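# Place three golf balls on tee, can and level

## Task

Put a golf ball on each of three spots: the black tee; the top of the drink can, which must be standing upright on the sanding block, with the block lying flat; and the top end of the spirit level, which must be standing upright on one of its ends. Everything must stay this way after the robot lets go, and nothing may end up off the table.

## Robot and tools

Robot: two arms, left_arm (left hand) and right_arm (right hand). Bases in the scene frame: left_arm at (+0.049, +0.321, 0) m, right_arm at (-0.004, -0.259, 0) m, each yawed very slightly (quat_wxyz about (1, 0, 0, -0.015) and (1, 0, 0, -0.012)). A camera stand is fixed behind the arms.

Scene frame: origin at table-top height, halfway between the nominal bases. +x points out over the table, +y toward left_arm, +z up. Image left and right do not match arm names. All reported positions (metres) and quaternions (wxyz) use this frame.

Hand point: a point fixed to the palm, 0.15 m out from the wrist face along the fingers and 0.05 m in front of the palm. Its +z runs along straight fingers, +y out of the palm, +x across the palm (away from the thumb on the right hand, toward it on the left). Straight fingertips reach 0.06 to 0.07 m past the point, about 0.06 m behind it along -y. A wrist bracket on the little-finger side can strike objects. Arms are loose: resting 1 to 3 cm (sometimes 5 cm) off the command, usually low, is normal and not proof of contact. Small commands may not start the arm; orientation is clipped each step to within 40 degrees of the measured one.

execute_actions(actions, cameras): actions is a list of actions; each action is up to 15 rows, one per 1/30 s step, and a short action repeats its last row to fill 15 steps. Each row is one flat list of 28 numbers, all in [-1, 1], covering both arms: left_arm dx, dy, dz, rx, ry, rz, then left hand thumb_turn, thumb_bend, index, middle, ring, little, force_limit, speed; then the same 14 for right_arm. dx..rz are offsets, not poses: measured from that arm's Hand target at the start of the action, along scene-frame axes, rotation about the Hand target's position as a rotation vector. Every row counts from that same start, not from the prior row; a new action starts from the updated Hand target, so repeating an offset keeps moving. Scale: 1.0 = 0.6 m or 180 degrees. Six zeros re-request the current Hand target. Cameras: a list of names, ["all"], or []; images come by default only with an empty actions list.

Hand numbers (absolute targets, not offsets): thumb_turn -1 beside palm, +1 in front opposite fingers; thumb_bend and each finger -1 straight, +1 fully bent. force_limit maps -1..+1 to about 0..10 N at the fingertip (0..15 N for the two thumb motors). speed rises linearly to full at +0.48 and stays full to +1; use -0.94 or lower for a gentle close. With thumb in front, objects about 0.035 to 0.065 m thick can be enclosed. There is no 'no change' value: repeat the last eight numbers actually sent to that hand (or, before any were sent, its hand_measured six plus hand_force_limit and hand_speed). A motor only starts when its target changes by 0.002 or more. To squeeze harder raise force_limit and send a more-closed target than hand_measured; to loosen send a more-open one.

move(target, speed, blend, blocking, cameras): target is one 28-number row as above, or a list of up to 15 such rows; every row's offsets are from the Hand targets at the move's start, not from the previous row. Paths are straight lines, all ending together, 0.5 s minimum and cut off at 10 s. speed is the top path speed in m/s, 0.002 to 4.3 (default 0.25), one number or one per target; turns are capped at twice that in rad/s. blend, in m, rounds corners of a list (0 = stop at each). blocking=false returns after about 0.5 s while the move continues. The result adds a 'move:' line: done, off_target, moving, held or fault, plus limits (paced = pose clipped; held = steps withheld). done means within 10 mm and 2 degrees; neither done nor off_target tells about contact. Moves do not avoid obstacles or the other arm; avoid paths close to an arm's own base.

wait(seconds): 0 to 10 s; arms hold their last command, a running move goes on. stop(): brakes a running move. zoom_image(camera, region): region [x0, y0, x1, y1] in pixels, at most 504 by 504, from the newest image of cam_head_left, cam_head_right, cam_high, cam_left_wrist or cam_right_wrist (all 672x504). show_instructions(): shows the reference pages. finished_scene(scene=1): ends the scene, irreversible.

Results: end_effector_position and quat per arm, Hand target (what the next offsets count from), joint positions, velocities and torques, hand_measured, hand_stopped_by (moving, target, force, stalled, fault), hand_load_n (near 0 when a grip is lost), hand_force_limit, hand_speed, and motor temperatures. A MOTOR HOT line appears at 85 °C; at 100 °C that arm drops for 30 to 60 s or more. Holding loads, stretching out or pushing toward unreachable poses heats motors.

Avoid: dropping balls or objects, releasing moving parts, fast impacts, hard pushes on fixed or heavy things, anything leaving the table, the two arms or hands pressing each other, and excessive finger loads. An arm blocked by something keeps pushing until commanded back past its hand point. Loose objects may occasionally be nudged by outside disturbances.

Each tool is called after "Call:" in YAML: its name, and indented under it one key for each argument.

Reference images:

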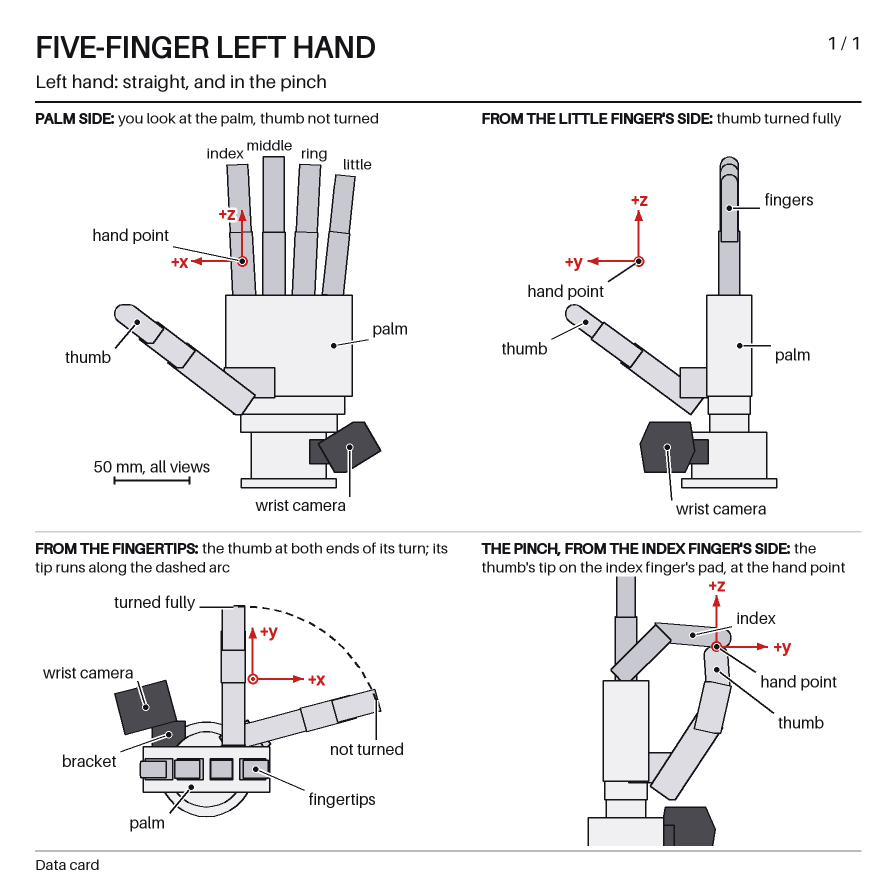

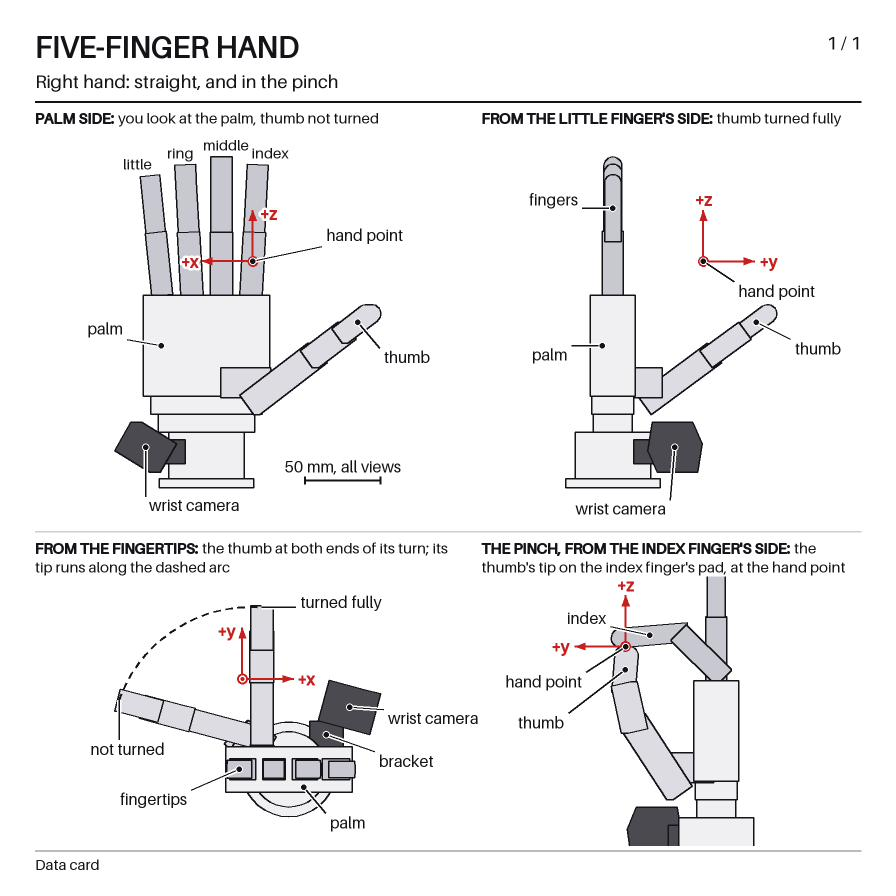

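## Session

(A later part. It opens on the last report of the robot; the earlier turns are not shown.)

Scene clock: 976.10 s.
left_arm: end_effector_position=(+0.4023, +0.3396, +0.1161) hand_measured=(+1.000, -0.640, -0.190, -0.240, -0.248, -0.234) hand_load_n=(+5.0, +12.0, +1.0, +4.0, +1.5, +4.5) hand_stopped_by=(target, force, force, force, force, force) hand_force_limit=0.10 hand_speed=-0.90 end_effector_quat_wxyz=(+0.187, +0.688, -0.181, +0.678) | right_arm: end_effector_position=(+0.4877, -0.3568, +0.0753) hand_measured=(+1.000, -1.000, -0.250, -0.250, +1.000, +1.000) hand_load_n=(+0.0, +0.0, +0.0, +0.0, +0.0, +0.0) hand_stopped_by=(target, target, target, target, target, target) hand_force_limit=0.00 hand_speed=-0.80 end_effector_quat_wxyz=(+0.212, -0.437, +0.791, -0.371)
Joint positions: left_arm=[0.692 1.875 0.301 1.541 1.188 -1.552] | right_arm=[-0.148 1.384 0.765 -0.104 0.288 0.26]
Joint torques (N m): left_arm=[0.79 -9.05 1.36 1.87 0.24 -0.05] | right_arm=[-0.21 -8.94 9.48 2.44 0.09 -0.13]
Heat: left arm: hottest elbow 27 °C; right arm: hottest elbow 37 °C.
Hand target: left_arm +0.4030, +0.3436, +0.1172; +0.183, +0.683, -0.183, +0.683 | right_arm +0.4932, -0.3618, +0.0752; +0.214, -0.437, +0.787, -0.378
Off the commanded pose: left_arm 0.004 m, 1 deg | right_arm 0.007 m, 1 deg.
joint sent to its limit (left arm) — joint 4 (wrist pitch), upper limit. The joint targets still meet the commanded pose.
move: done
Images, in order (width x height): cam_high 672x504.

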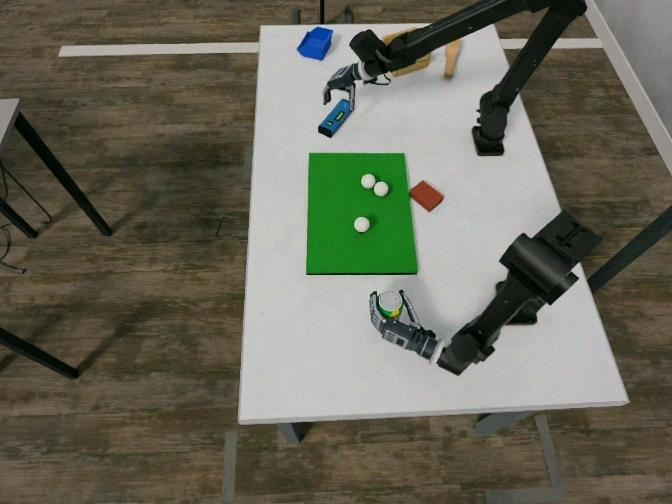

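Call:
move:
  target: [0,0,0.12,0,0,0,1,0.4,0.52,0.52,0.52,0.52,0.1,-0.9,-0.0083,-0.0057,-0.082,0,0,0.01,1,-1,-0.25,-0.25,1,1,0,-0.8]
  speed: 0.07
  cameras: ["all"]

Scene clock: 998.87 s.
left_arm: end_effector_position=(+0.4019, +0.3383, +0.1774) hand_measured=(+1.000, -0.640, -0.190, -0.240, -0.248, -0.234) hand_load_n=(-1.0, +7.5, +0.0, +5.5, +0.0, +0.5) hand_stopped_by=(target, force, force, force, force, force) hand_force_limit=0.10 hand_speed=-0.90 end_effector_quat_wxyz=(+0.194, +0.690, -0.175, +0.675) | right_arm: end_effector_position=(+0.4842, -0.3614, +0.0287) hand_measured=(+1.000, -1.000, -0.250, -0.250, +1.000, +1.000) hand_load_n=(+0.0, +0.0, +0.0, +0.0, +0.0, +0.0) hand_stopped_by=(target, target, target, target, target, target) hand_force_limit=0.00 hand_speed=-0.80 end_effector_quat_wxyz=(+0.220, -0.447, +0.785, -0.369)
Joint positions: left_arm=[0.689 1.53 0.289 1.203 1.188 -1.568] | right_arm=[-0.171 1.474 0.696 0.069 0.248 0.226]
Joint torques (N m): left_arm=[0.67 -10.4 3.71 0.88 0.18 -0.03] | right_arm=[-0.26 -9.17 8.38 2.48 0.07 -0.13]
Heat: left arm: hottest elbow 26 °C; right arm: hottest elbow 36 °C.
Hand target: left_arm +0.4030, +0.3436, +0.1892; +0.183, +0.683, -0.183, +0.683 | right_arm +0.4882, -0.3652, +0.0260; +0.220, -0.450, +0.780, -0.375
Off the commanded pose: left_arm 0.013 m, 2 deg | right_arm 0.006 m, 1 deg.
move: off_target (left_arm)
camera_calibration:
cam_left_wrist: T_world_to_cam=[[0.47807, 0.842155, 0.249449, -0.520709], [-0.565385, 0.0777248, 0.821157, 0.0540348], [0.672153, -0.533605, 0.513299, -0.0642604], [0, 0, 0, 1]] pos_world=[0.322679, 0.400028, 0.118504]
cam_right_wrist: T_world_to_cam=[[-0.667864, 0.116859, -0.735052, 0.383029], [-0.0426772, 0.97996, 0.19457, 0.368636], [0.743059, 0.161316, -0.649492, -0.16858], [0, 0, 0, 1]] pos_world=[0.396809, -0.378814, 0.100329]

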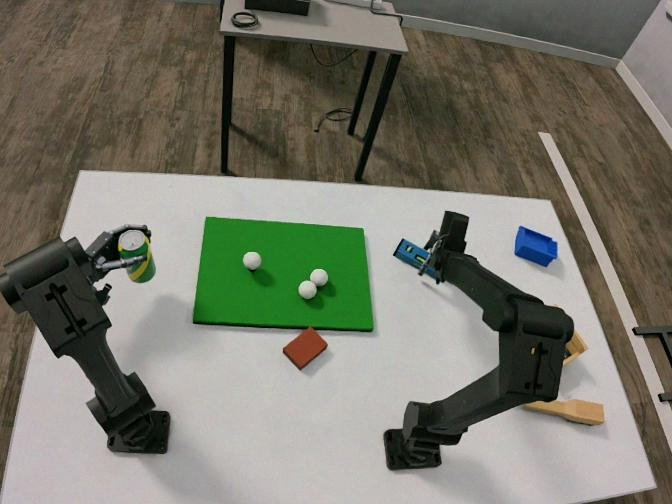

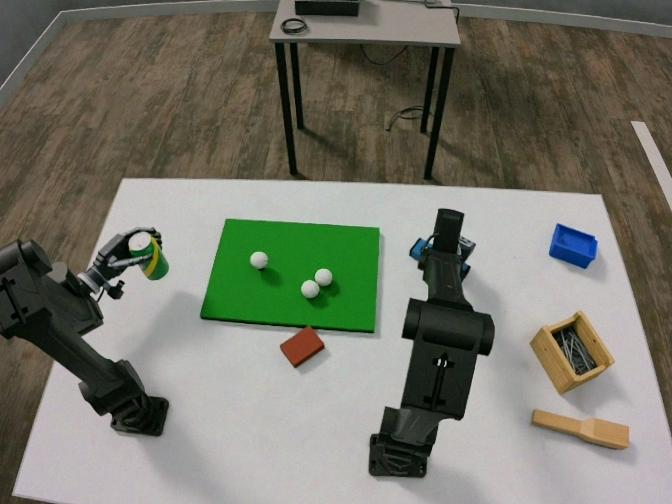

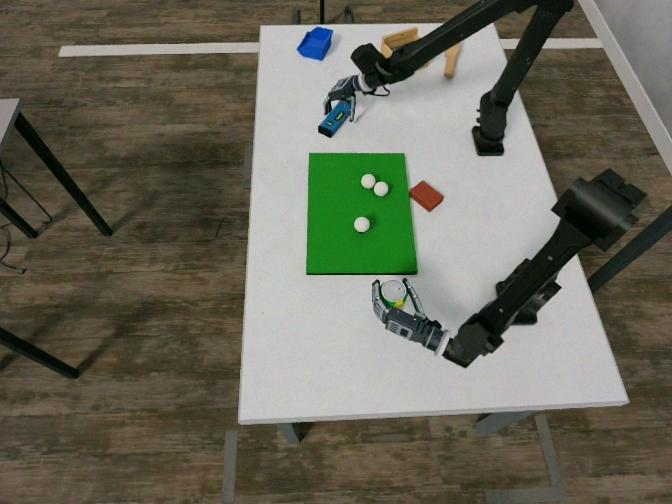

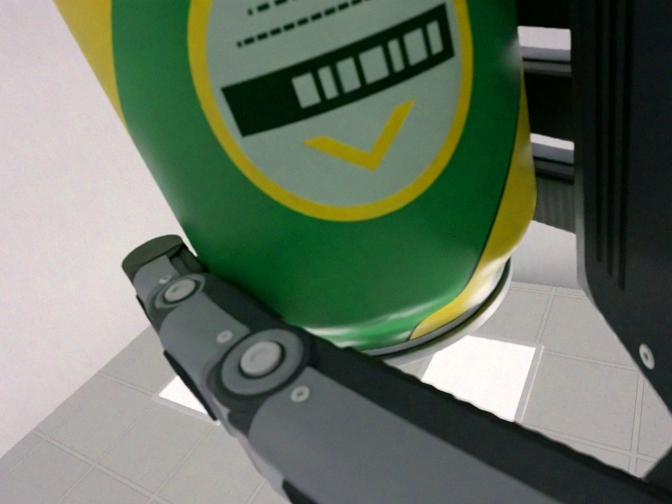

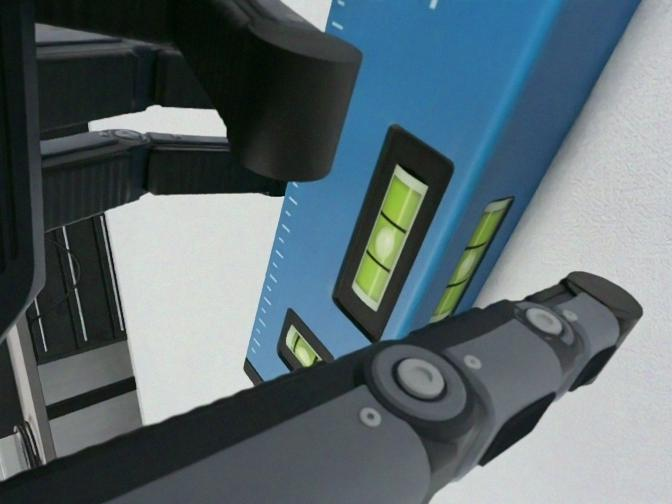

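Call:
move:
  target: [0,0,0,0,0,0,1,0.4,0.52,0.52,0.52,0.52,0.1,-0.9,0.007,-0.004,-0.015,0,0,0,1,-1,-0.25,-0.25,1,1,0,-0.8]
  speed: 0.07

Call:
move:
  target: [0,0,0,0,0,0,1,0.4,0.52,0.52,0.52,0.52,0.1,-0.9,0,0,0,0,0,0,1,-1,0.5,0.5,1,1,0.2,-0.88]
  speed: 0.07
  cameras: ["cam_right_wrist","cam_high"]

Scene clock: 1019.10 s.
left_arm: end_effector_position=(+0.4019, +0.3383, +0.1773) hand_measured=(+1.000, -0.640, -0.190, -0.240, -0.248, -0.234) hand_load_n=(-0.5, +7.5, +0.0, +5.0, +0.0, +0.5) hand_stopped_by=(target, force, force, force, force, force) hand_force_limit=0.10 hand_speed=-0.90 end_effector_quat_wxyz=(+0.194, +0.690, -0.176, +0.675) | right_arm: end_effector_position=(+0.4873, -0.3616, +0.0185) hand_measured=(+1.000, -1.000, -0.250, -0.250, +1.000, +1.000) hand_load_n=(+0.0, +0.0, +0.0, +0.0, +0.0, +0.0) hand_stopped_by=(target, target, target, target, target, target) hand_force_limit=0.00 hand_speed=-0.80 end_effector_quat_wxyz=(+0.219, -0.449, +0.784, -0.368)
Joint positions: left_arm=[0.689 1.53 0.289 1.203 1.188 -1.566] | right_arm=[-0.171 1.507 0.696 0.1 0.245 0.223]
Joint torques (N m): left_arm=[0.73 -10.4 3.71 0.8 0.18 -0.04] | right_arm=[-0.26 -9.41 8.5 2.45 0.07 -0.13]
Heat: left arm: hottest elbow 26 °C; right arm: hottest elbow 37 °C.
Hand target: left_arm +0.4030, +0.3436, +0.1892; +0.183, +0.683, -0.183, +0.683 | right_arm +0.4924, -0.3676, +0.0170; +0.220, -0.450, +0.780, -0.375
Off the commanded pose: left_arm 0.013 m, 2 deg | right_arm 0.008 m, 1 deg.
move: off_target (left_arm)

Scene clock: 1020.77 s.
left_arm: end_effector_position=(+0.4019, +0.3383, +0.1773) hand_measured=(+1.000, -0.640, -0.190, -0.240, -0.248, -0.234) hand_load_n=(-0.5, +7.5, +0.0, +5.0, +0.0, +0.5) hand_stopped_by=(target, force, force, force, force, force) hand_force_limit=0.10 hand_speed=-0.90 end_effector_quat_wxyz=(+0.194, +0.690, -0.176, +0.675) | right_arm: end_effector_position=(+0.4868, -0.3638, +0.0185) hand_measured=(+1.000, -1.000, +0.116, +0.104, +1.000, +1.000) hand_load_n=(-2.0, +1.5, +6.0, +7.0, +0.0, +0.0) hand_stopped_by=(target, target, force, force, target, target) hand_force_limit=0.20 hand_speed=-0.88 end_effector_quat_wxyz=(+0.219, -0.447, +0.785, -0.368)
Joint positions: left_arm=[0.689 1.53 0.289 1.203 1.188 -1.566] | right_arm=[-0.176 1.507 0.696 0.1 0.245 0.223]
Joint torques (N m): left_arm=[0.73 -10.4 3.73 0.81 0.18 -0.04] | right_arm=[-0.15 -9.41 8.49 2.43 0.07 -0.12]
Heat: left arm: hottest elbow 26 °C; right arm: hottest elbow 37 °C.
Hand target: left_arm +0.4030, +0.3436, +0.1892; +0.183, +0.683, -0.183, +0.683 | right_arm +0.4924, -0.3676, +0.0170; +0.220, -0.450, +0.780, -0.375
Off the commanded pose: left_arm 0.013 m, 2 deg | right_arm 0.007 m, 1 deg.
move: off_target (left_arm)
camera_calibration:
cam_right_wrist: T_world_to_cam=[[-0.669554, 0.117218, -0.733456, 0.378497], [-0.0418399, 0.979949, 0.194806, 0.372694], [0.741584, 0.161121, -0.651224, -0.1761], [0, 0, 0, 1]] pos_world=[0.39961, -0.381215, 0.0903276]
Images, in order (width x height): cam_high 672x504, cam_right_wrist 672x504.

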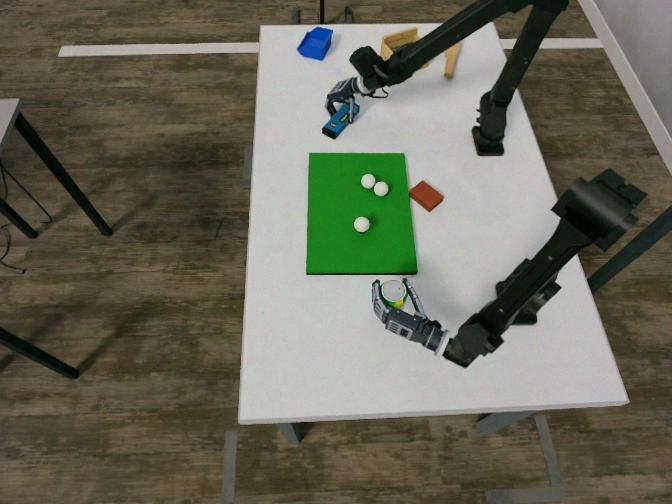

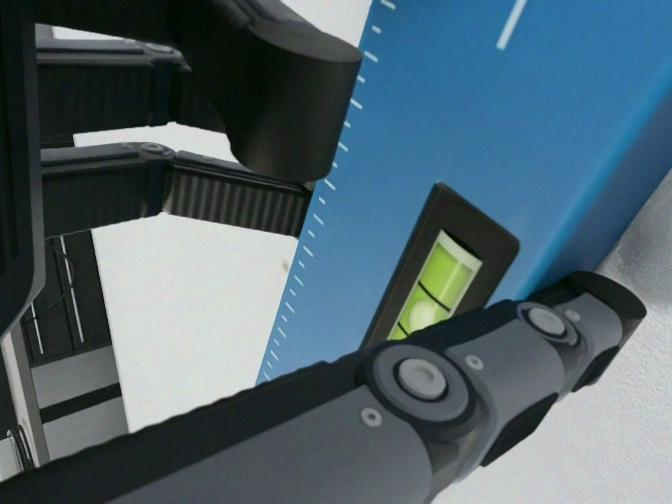

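Call:
zoom_image:
  camera: "cam_high"
  region: [300, 60, 400, 160]

Call:
move:
  target: [0,0,0,0,0,0,1,0.4,0.52,0.52,0.52,0.52,0.1,-0.9,0,0,0.1,0,0,0,1,-1,0.5,0.5,1,1,0.2,-0.88]
  speed: 0.07
  cameras: ["cam_right_wrist","cam_high","cam_head_right"]

Scaled by 5.040 from the camera's 672x504 image, which has a finer 960x720 frame.

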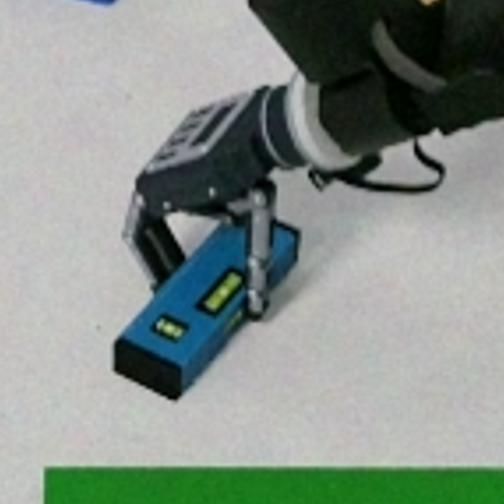

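Scene clock: 1032.50 s.
left_arm: end_effector_position=(+0.4019, +0.3383, +0.1773) hand_measured=(+1.000, -0.640, -0.190, -0.240, -0.248, -0.234) hand_load_n=(-0.5, +7.5, +0.0, +5.0, +0.0, +0.5) hand_stopped_by=(target, force, force, force, force, force) hand_force_limit=0.10 hand_speed=-0.90 end_effector_quat_wxyz=(+0.194, +0.690, -0.176, +0.675) | right_arm: end_effector_position=(+0.4684, -0.3595, +0.0435) hand_measured=(+1.000, -1.000, +0.116, +0.104, +1.000, +1.000) hand_load_n=(-1.5, +1.5, +5.0, +7.0, +0.5, +0.0) hand_stopped_by=(target, target, force, force, target, target) hand_force_limit=0.20 hand_speed=-0.88 end_effector_quat_wxyz=(+0.200, -0.458, +0.791, -0.352)
Joint positions: left_arm=[0.689 1.53 0.289 1.203 1.188 -1.566] | right_arm=[-0.174 1.411 0.715 -0.068 0.245 0.22]
Joint torques (N m): left_arm=[0.67 -10.46 3.71 0.81 0.18 -0.04] | right_arm=[-0.21 -11.58 13.19 1.14 0.1 -0.11]
Heat: left arm: hottest elbow 26 °C; right arm: hottest elbow 37 °C.
Hand target: left_arm +0.4030, +0.3436, +0.1892; +0.183, +0.683, -0.183, +0.683 | right_arm +0.4924, -0.3676, +0.0770; +0.220, -0.450, +0.780, -0.375
Off the commanded pose: left_arm 0.013 m, 2 deg | right_arm 0.042 m, 4 deg.
move: off_target (left_arm, right_arm)
camera_calibration:
cam_right_wrist: T_world_to_cam=[[-0.708381, 0.120895, -0.6954, 0.401889], [-0.0345611, 0.978099, 0.205248, 0.358281], [0.704984, 0.169428, -0.688688, -0.125118], [0, 0, 0, 1]] pos_world=[0.385279, -0.377822, 0.11977]
Images, in order (width x height): cam_head_right 672x504, cam_high 672x504, cam_right_wrist 672x504.

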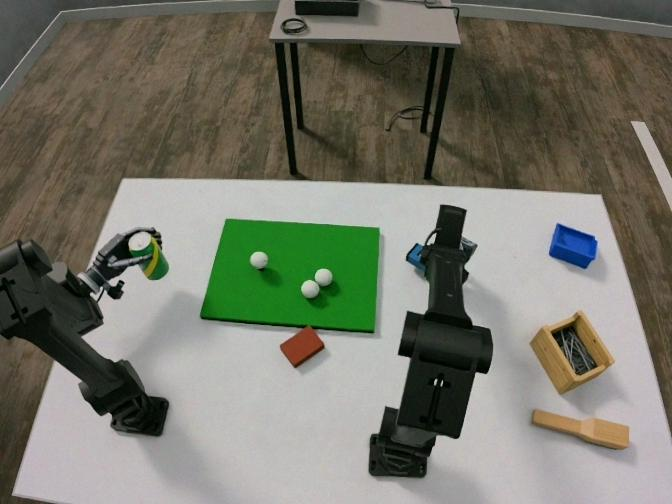

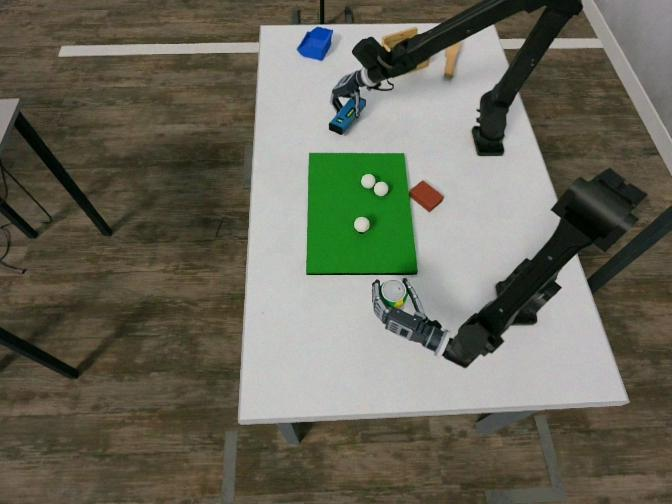

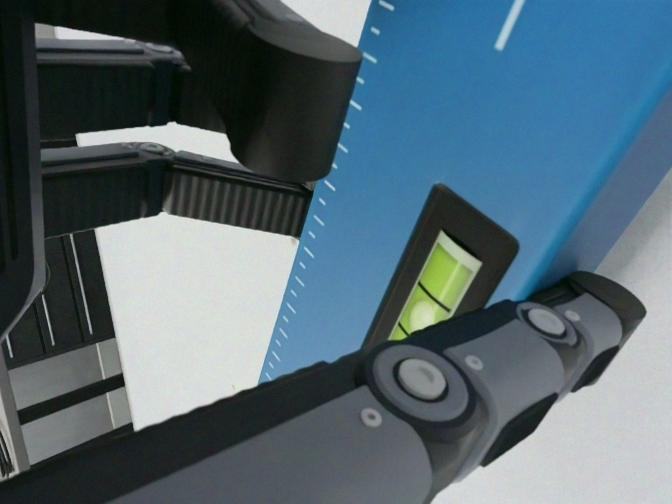

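Call:
move:
  target:
    - [0,0,0.1,0,0,0,1,0.4,0.52,0.52,0.52,0.52,0.1,-0.9,0,0,0.233,0,0,0,1,-1,0.5,0.5,1,1,0.2,-0.88]
    - [-0.038,-0.339,0.1,0,0,-0.125,1,0.4,0.52,0.52,0.52,0.52,0.1,-0.9,-0.04,-0.01,0.21,-0.242,0.0747,0.0747,1,-1,0.5,0.5,1,1,0.2,-0.88]
    - [-0.273,-0.668,0.1,0,0,-0.25,1,0.4,0.52,0.52,0.52,0.52,0.1,-0.9,-0.087,-0.021,0.188,-0.4837,0.1493,0.1493,1,-1,0.5,0.5,1,1,0.2,-0.88]
  speed: 0.15
  blend: [0.03,0.03,0]
  cameras: ["all"]

Scene clock: 1102.87 s.
left_arm: end_effector_position=(+0.2286, -0.0418, +0.2091) hand_measured=(+1.000, -0.640, -0.190, -0.240, -0.248, -0.234) hand_load_n=(-0.5, +7.5, +0.0, +5.0, +0.0, +0.5) hand_stopped_by=(target, force, force, force, force, force) hand_force_limit=0.10 hand_speed=-0.90 end_effector_quat_wxyz=(+0.422, +0.598, -0.431, +0.527) | right_arm: end_effector_position=(+0.4363, -0.3821, +0.1854) hand_measured=(+1.000, -1.000, +0.116, +0.104, +1.000, +1.000) hand_load_n=(-1.0, +1.5, +5.0, +7.0, +0.0, +0.5) hand_stopped_by=(target, target, force, force, target, target) hand_force_limit=0.20 hand_speed=-0.88 end_effector_quat_wxyz=(+0.237, +0.698, -0.233, +0.635)
Joint positions: left_arm=[-0.68 1.181 0.25 0.826 0.588 -1.563] | right_arm=[0.16 1.322 0.517 0.687 0.812 -1.519]
Joint torques (N m): left_arm=[-0.97 -6.07 9.57 2.47 -0.03 -0.04] | right_arm=[1.26 -6.83 8.47 2.67 0.02 -0.3]
Heat: left arm: hottest elbow 26 °C; right arm: hottest elbow 40 °C.
Hand target: left_arm +0.2392, -0.0572, +0.2492; +0.431, +0.561, -0.430, +0.561 | right_arm +0.4402, -0.3802, +0.1898; +0.240, +0.693, -0.226, +0.641
Off the commanded pose: left_arm 0.044 m, 6 deg | right_arm 0.006 m, 1 deg.
move: off_target (left_arm)
camera_calibration:
cam_left_wrist: T_world_to_cam=[[0.938577, 0.256129, 0.231239, -0.251587], [-0.319849, 0.394257, 0.861544, -0.091837], [0.129499, -0.882587, 0.451963, -0.0445443], [0, 0, 0, 1]] pos_world=[0.212528, 0.061332, 0.157431]
cam_right_wrist: T_world_to_cam=[[-0.608718, -0.741776, 0.281479, -0.0737774], [-0.600107, 0.198404, -0.774924, 0.480651], [0.518974, -0.640628, -0.565917, -0.252075], [0, 0, 0, 1]] pos_world=[0.374353, -0.311576, 0.250581]

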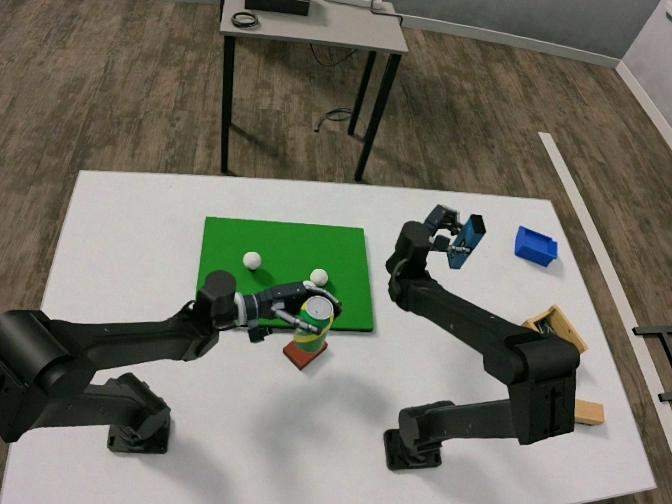

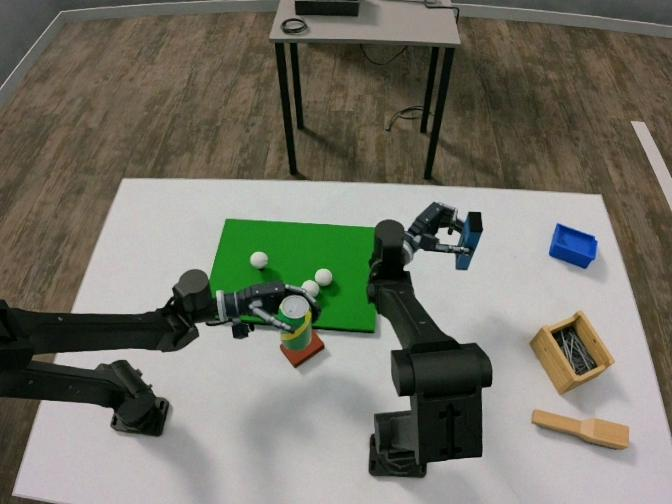

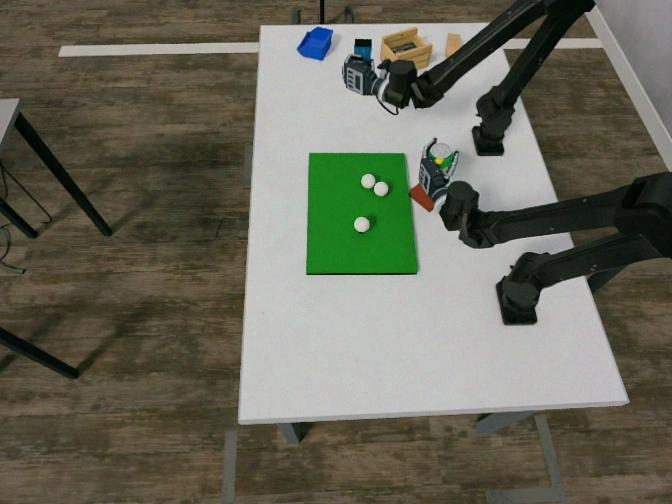

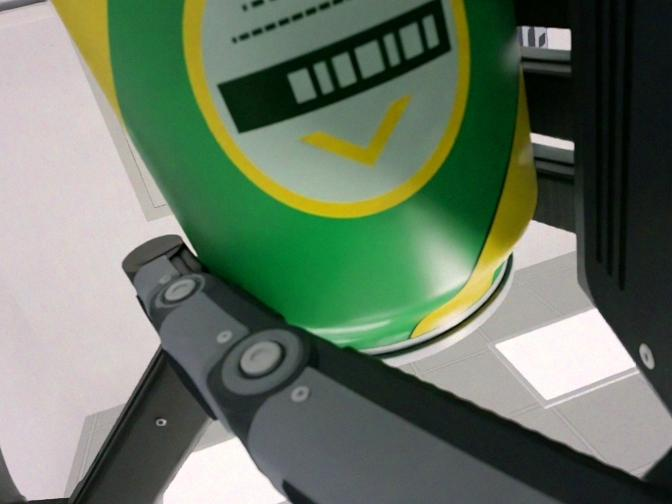

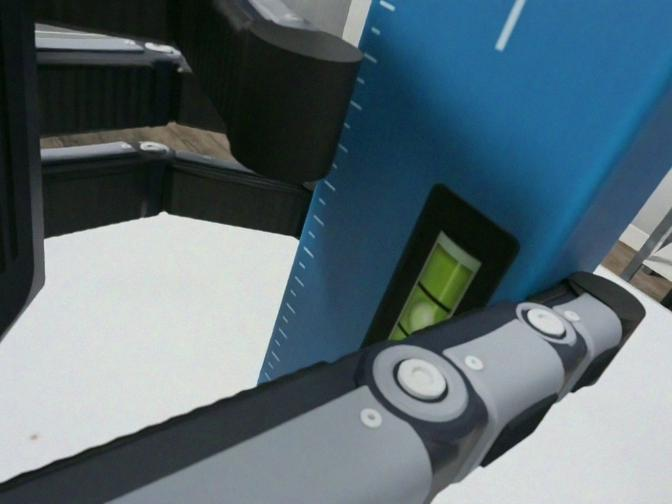

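Call:
zoom_image:
  camera: "cam_head_left"
  region: [400, 190, 520, 290]

Call:
zoom_image:
  camera: "cam_head_right"
  region: [400, 190, 520, 290]

Call:
move:
  target: [0,0,-0.14,0,0,0,1,0.4,0.52,0.52,0.52,0.52,0.1,-0.9,0,0,0,0,0,0,1,-1,0.5,0.5,1,1,0.2,-0.88]
  speed: 0.08
  cameras: ["all"]

Scaled by 4.200 from the camera's 672x504 image, which has a finer 960x720 frame.

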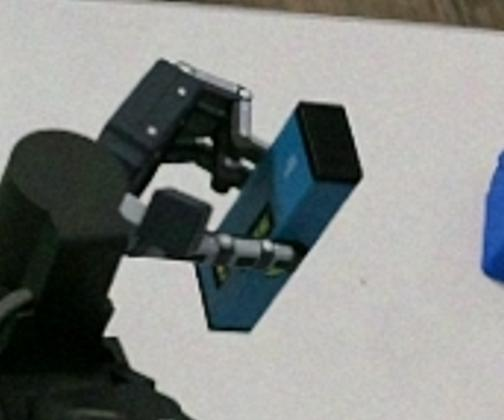

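Scaled by 4.200 from the camera's 672x504 image, which has a finer 960x720 frame.

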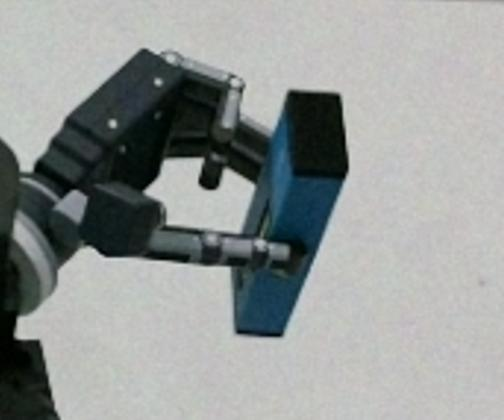

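Scene clock: 1119.80 s.
left_arm: end_effector_position=(+0.2395, -0.0528, +0.1463) hand_measured=(+1.000, -0.640, -0.190, -0.240, -0.248, -0.234) hand_load_n=(-0.5, +7.0, +0.0, +5.0, +0.0, +1.0) hand_stopped_by=(target, force, force, force, force, force) hand_force_limit=0.10 hand_speed=-0.90 end_effector_quat_wxyz=(+0.421, +0.585, -0.434, +0.540) | right_arm: end_effector_position=(+0.4363, -0.3821, +0.1855) hand_measured=(+1.000, -1.000, +0.116, +0.104, +1.000, +1.000) hand_load_n=(-0.5, +1.5, +5.5, +7.0, +0.0, +0.0) hand_stopped_by=(target, target, force, force, target, target) hand_force_limit=0.20 hand_speed=-0.88 end_effector_quat_wxyz=(+0.237, +0.698, -0.232, +0.635)
Joint positions: left_arm=[-0.683 1.617 0.252 1.291 0.587 -1.554] | right_arm=[0.16 1.322 0.517 0.687 0.812 -1.521]
Joint torques (N m): left_arm=[-1.14 -9.05 3.33 3.37 -0.02 -0.13] | right_arm=[1.26 -6.83 8.46 2.71 0.02 -0.31]
Heat: left arm: hottest elbow 27 °C; right arm: hottest elbow 40 °C.
Hand target: left_arm +0.2392, -0.0572, +0.1652; +0.431, +0.561, -0.430, +0.561 | right_arm +0.4402, -0.3802, +0.1898; +0.240, +0.693, -0.226, +0.641
Off the commanded pose: left_arm 0.019 m, 4 deg | right_arm 0.006 m, 1 deg.
move: off_target (left_arm)
camera_calibration:
cam_left_wrist: T_world_to_cam=[[0.931296, 0.25832, 0.256822, -0.246369], [-0.34639, 0.409897, 0.8438, -0.0201679], [0.1127, -0.874788, 0.471215, -0.0257075], [0, 0, 0, 1]] pos_world=[0.225353, 0.0494202, 0.0924044]
cam_right_wrist: T_world_to_cam=[[-0.608434, -0.741448, 0.282952, -0.0741753], [-0.600832, 0.197437, -0.774609, 0.480617], [0.518468, -0.641306, -0.565613, -0.252118], [0, 0, 0, 1]] pos_world=[0.374354, -0.311574, 0.250677]

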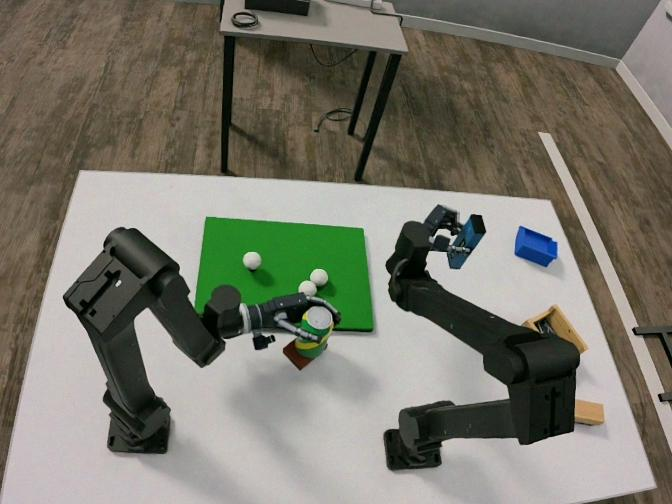

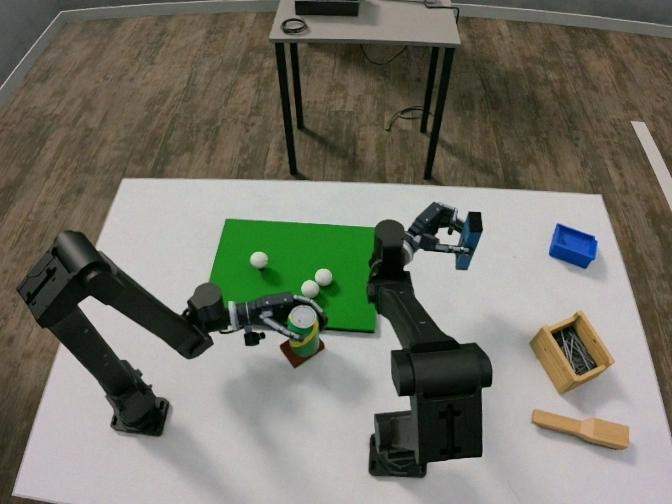

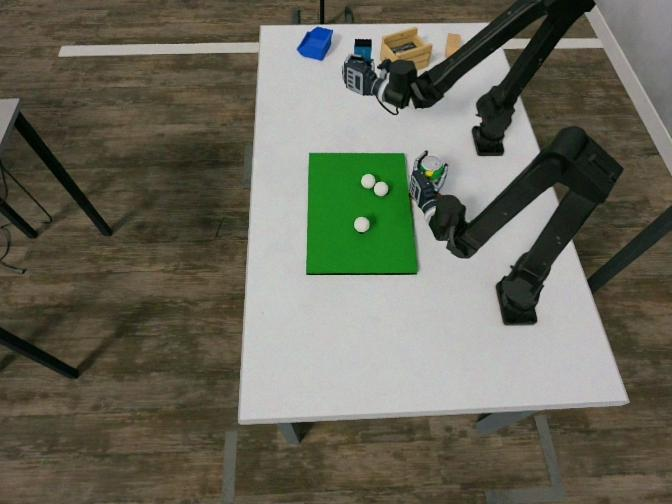

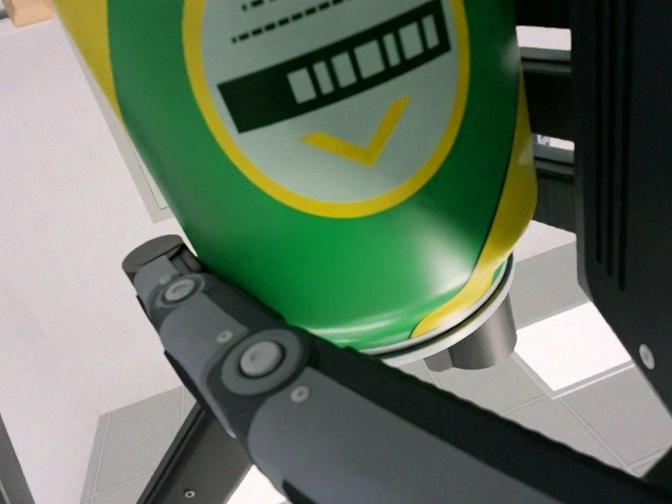

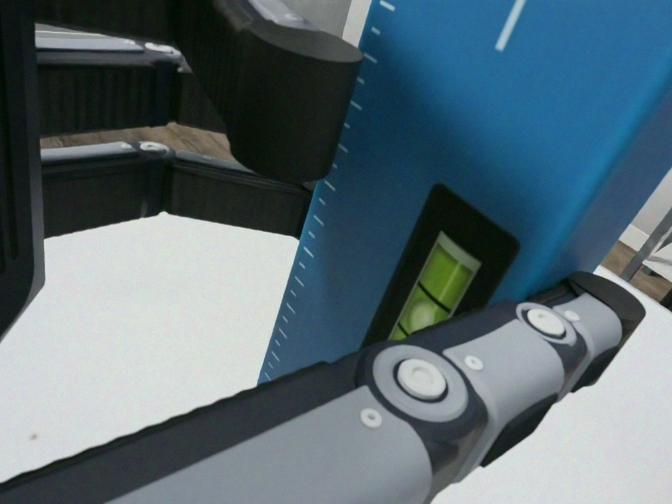

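Call:
zoom_image:
  camera: "cam_high"
  region: [330, 25, 410, 105]

Call:
zoom_image:
  camera: "cam_head_left"
  region: [440, 205, 500, 280]

Call:
zoom_image:
  camera: "cam_head_right"
  region: [440, 205, 500, 280]

Call:
zoom_image:
  camera: "cam_head_left"
  region: [270, 280, 360, 380]

Call:
zoom_image:
  camera: "cam_head_right"
  region: [260, 280, 350, 380]

Scaled by 6.300 from the camera's 672x504 image, which has a finer 960x720 frame.

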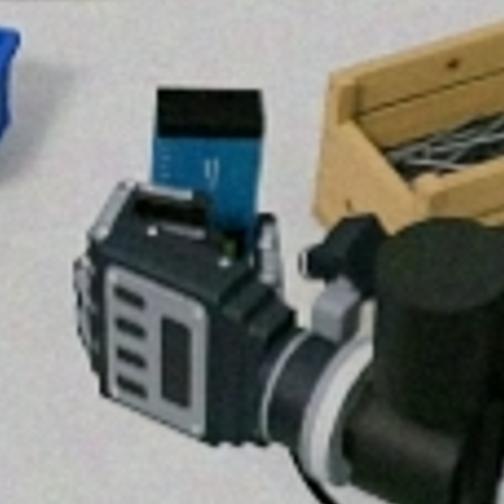

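Scaled by 6.720 from the camera's 672x504 image, which has a finer 960x720 frame.

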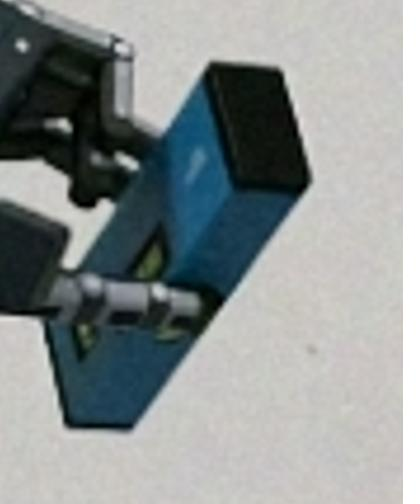

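Scaled by 6.720 from the camera's 672x504 image, which has a finer 960x720 frame.

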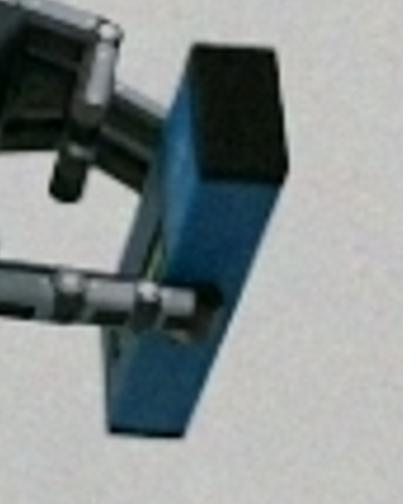

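Scaled by 5.040 from the camera's 672x504 image, which has a finer 960x720 frame.

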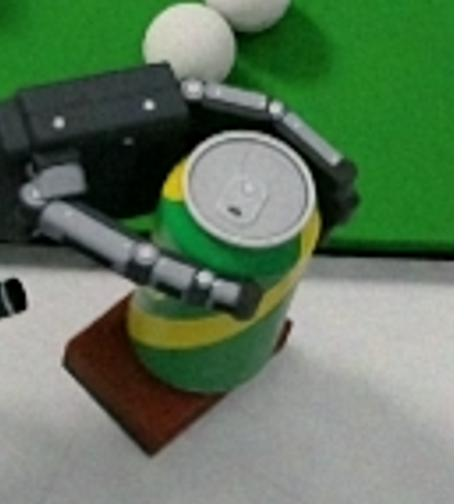

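Scaled by 5.040 from the camera's 672x504 image, which has a finer 960x720 frame.

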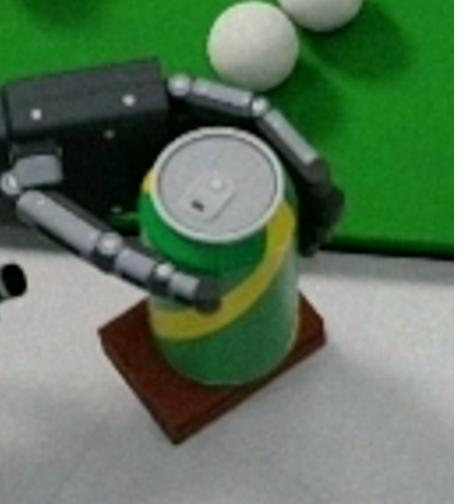

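Call:
move:
  target: [-0.01,0.02,0.01,-0.0139,-0.0194,0,1,0.4,0.52,0.52,0.52,0.52,0.1,-0.9,0,0,-0.16,0,0.008,0,1,-1,0.5,0.5,1,1,0.2,-0.88]
  speed: 0.08
  cameras: ["cam_head_left","cam_head_right","cam_high"]

Call:
zoom_image:
  camera: "cam_head_left"
  region: [270, 280, 360, 380]

Call:
zoom_image:
  camera: "cam_head_right"
  region: [260, 280, 350, 380]

Call:
zoom_image:
  camera: "cam_high"
  region: [390, 130, 480, 230]

Call:
zoom_image:
  camera: "cam_head_left"
  region: [420, 215, 500, 295]

Call:
zoom_image:
  camera: "cam_head_right"
  region: [420, 215, 500, 295]

Scene clock: 1222.33 s.
left_arm: end_effector_position=(+0.2296, -0.0460, +0.1544) hand_measured=(+1.000, -0.640, -0.190, -0.240, -0.248, -0.234) hand_load_n=(-0.5, +7.0, +0.0, +5.0, +0.0, +1.0) hand_stopped_by=(target, force, force, force, force, force) hand_force_limit=0.10 hand_speed=-0.90 end_effector_quat_wxyz=(+0.427, +0.557, -0.436, +0.564) | right_arm: end_effector_position=(+0.4365, -0.3821, +0.0907) hand_measured=(+1.000, -1.000, +0.116, +0.104, +1.000, +1.000) hand_load_n=(-1.0, +1.5, +5.0, +7.0, +0.0, +0.0) hand_stopped_by=(target, target, force, force, target, target) hand_force_limit=0.20 hand_speed=-0.88 end_effector_quat_wxyz=(+0.242, +0.706, -0.228, +0.626)
Joint positions: left_arm=[-0.681 1.651 0.23 1.42 0.602 -1.554] | right_arm=[0.16 1.648 0.458 1.043 0.812 -1.521]
Joint torques (N m): left_arm=[0.44 -9 2.69 3.36 0.15 -0.05] | right_arm=[1.26 -8.88 5.46 2.67 0.06 -0.25]
Heat: left arm: hottest elbow 26 °C; right arm: hottest elbow 37 °C.
Hand target: left_arm +0.2332, -0.0452, +0.1712; +0.430, +0.534, -0.431, +0.587 | right_arm +0.4402, -0.3802, +0.0938; +0.243, +0.701, -0.223, +0.632
Off the commanded pose: left_arm 0.017 m, 4 deg | right_arm 0.005 m, 1 deg.
move: off_target (left_arm)
Images, in order (width x height): cam_head_left 672x504, cam_head_right 672x504, cam_high 672x504.

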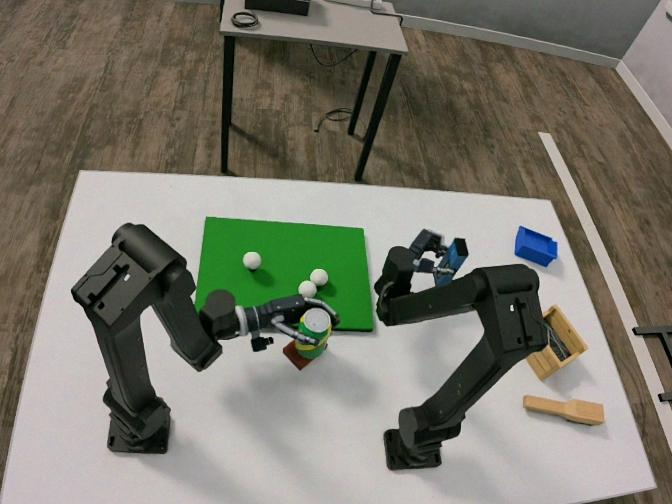

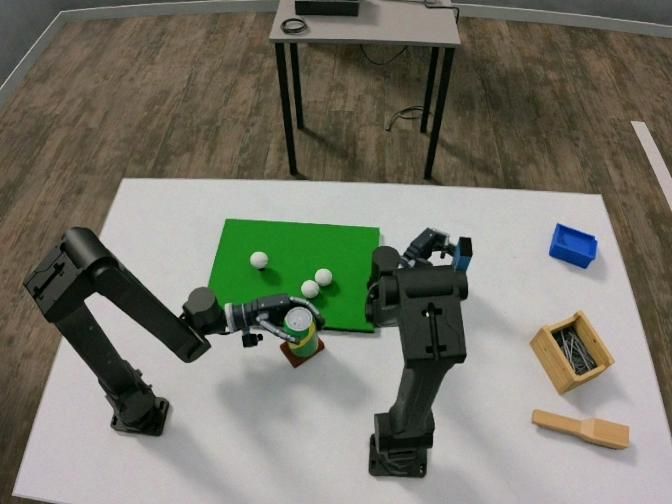

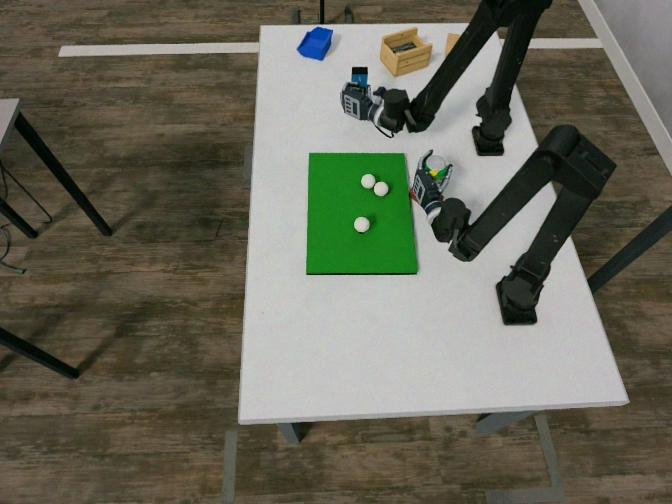

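Scaled by 5.040 from the camera's 672x504 image, which has a finer 960x720 frame.

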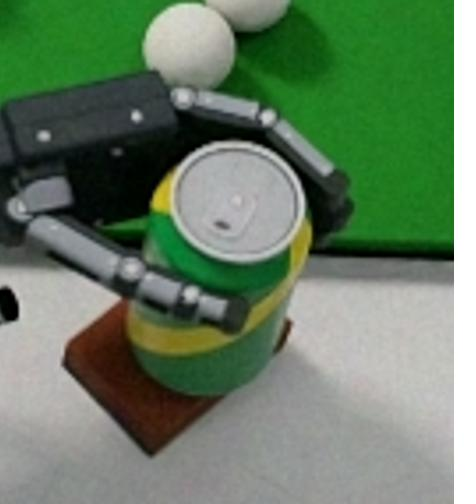

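Scaled by 5.040 from the camera's 672x504 image, which has a finer 960x720 frame.

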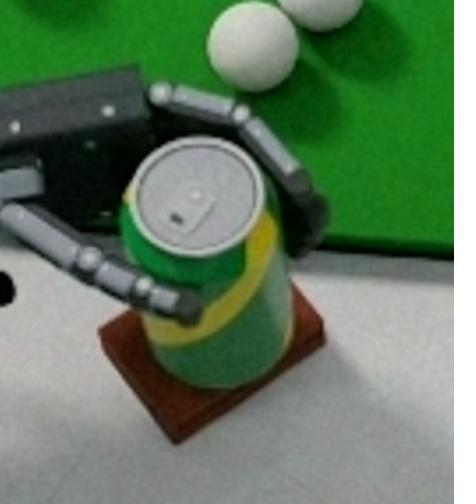

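Scaled by 5.040 from the camera's 672x504 image, which has a finer 960x720 frame.

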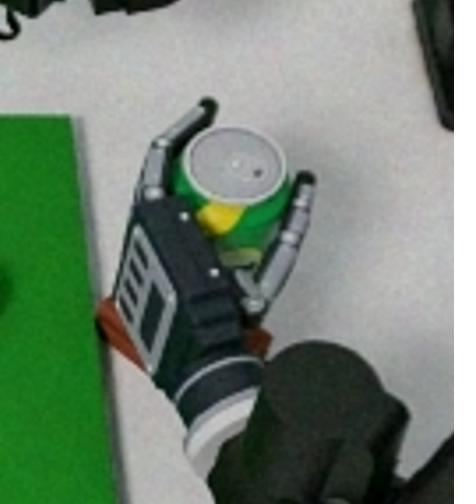

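Scaled by 6.300 from the camera's 672x504 image, which has a finer 960x720 frame.

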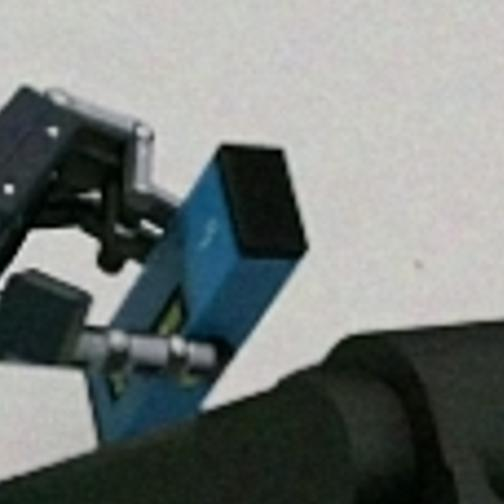

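Scaled by 6.300 from the camera's 672x504 image, which has a finer 960x720 frame.

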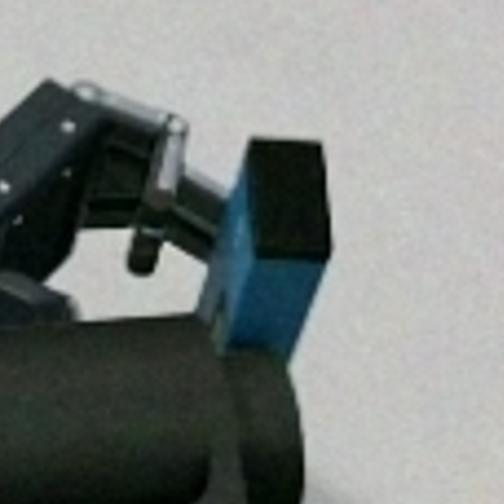

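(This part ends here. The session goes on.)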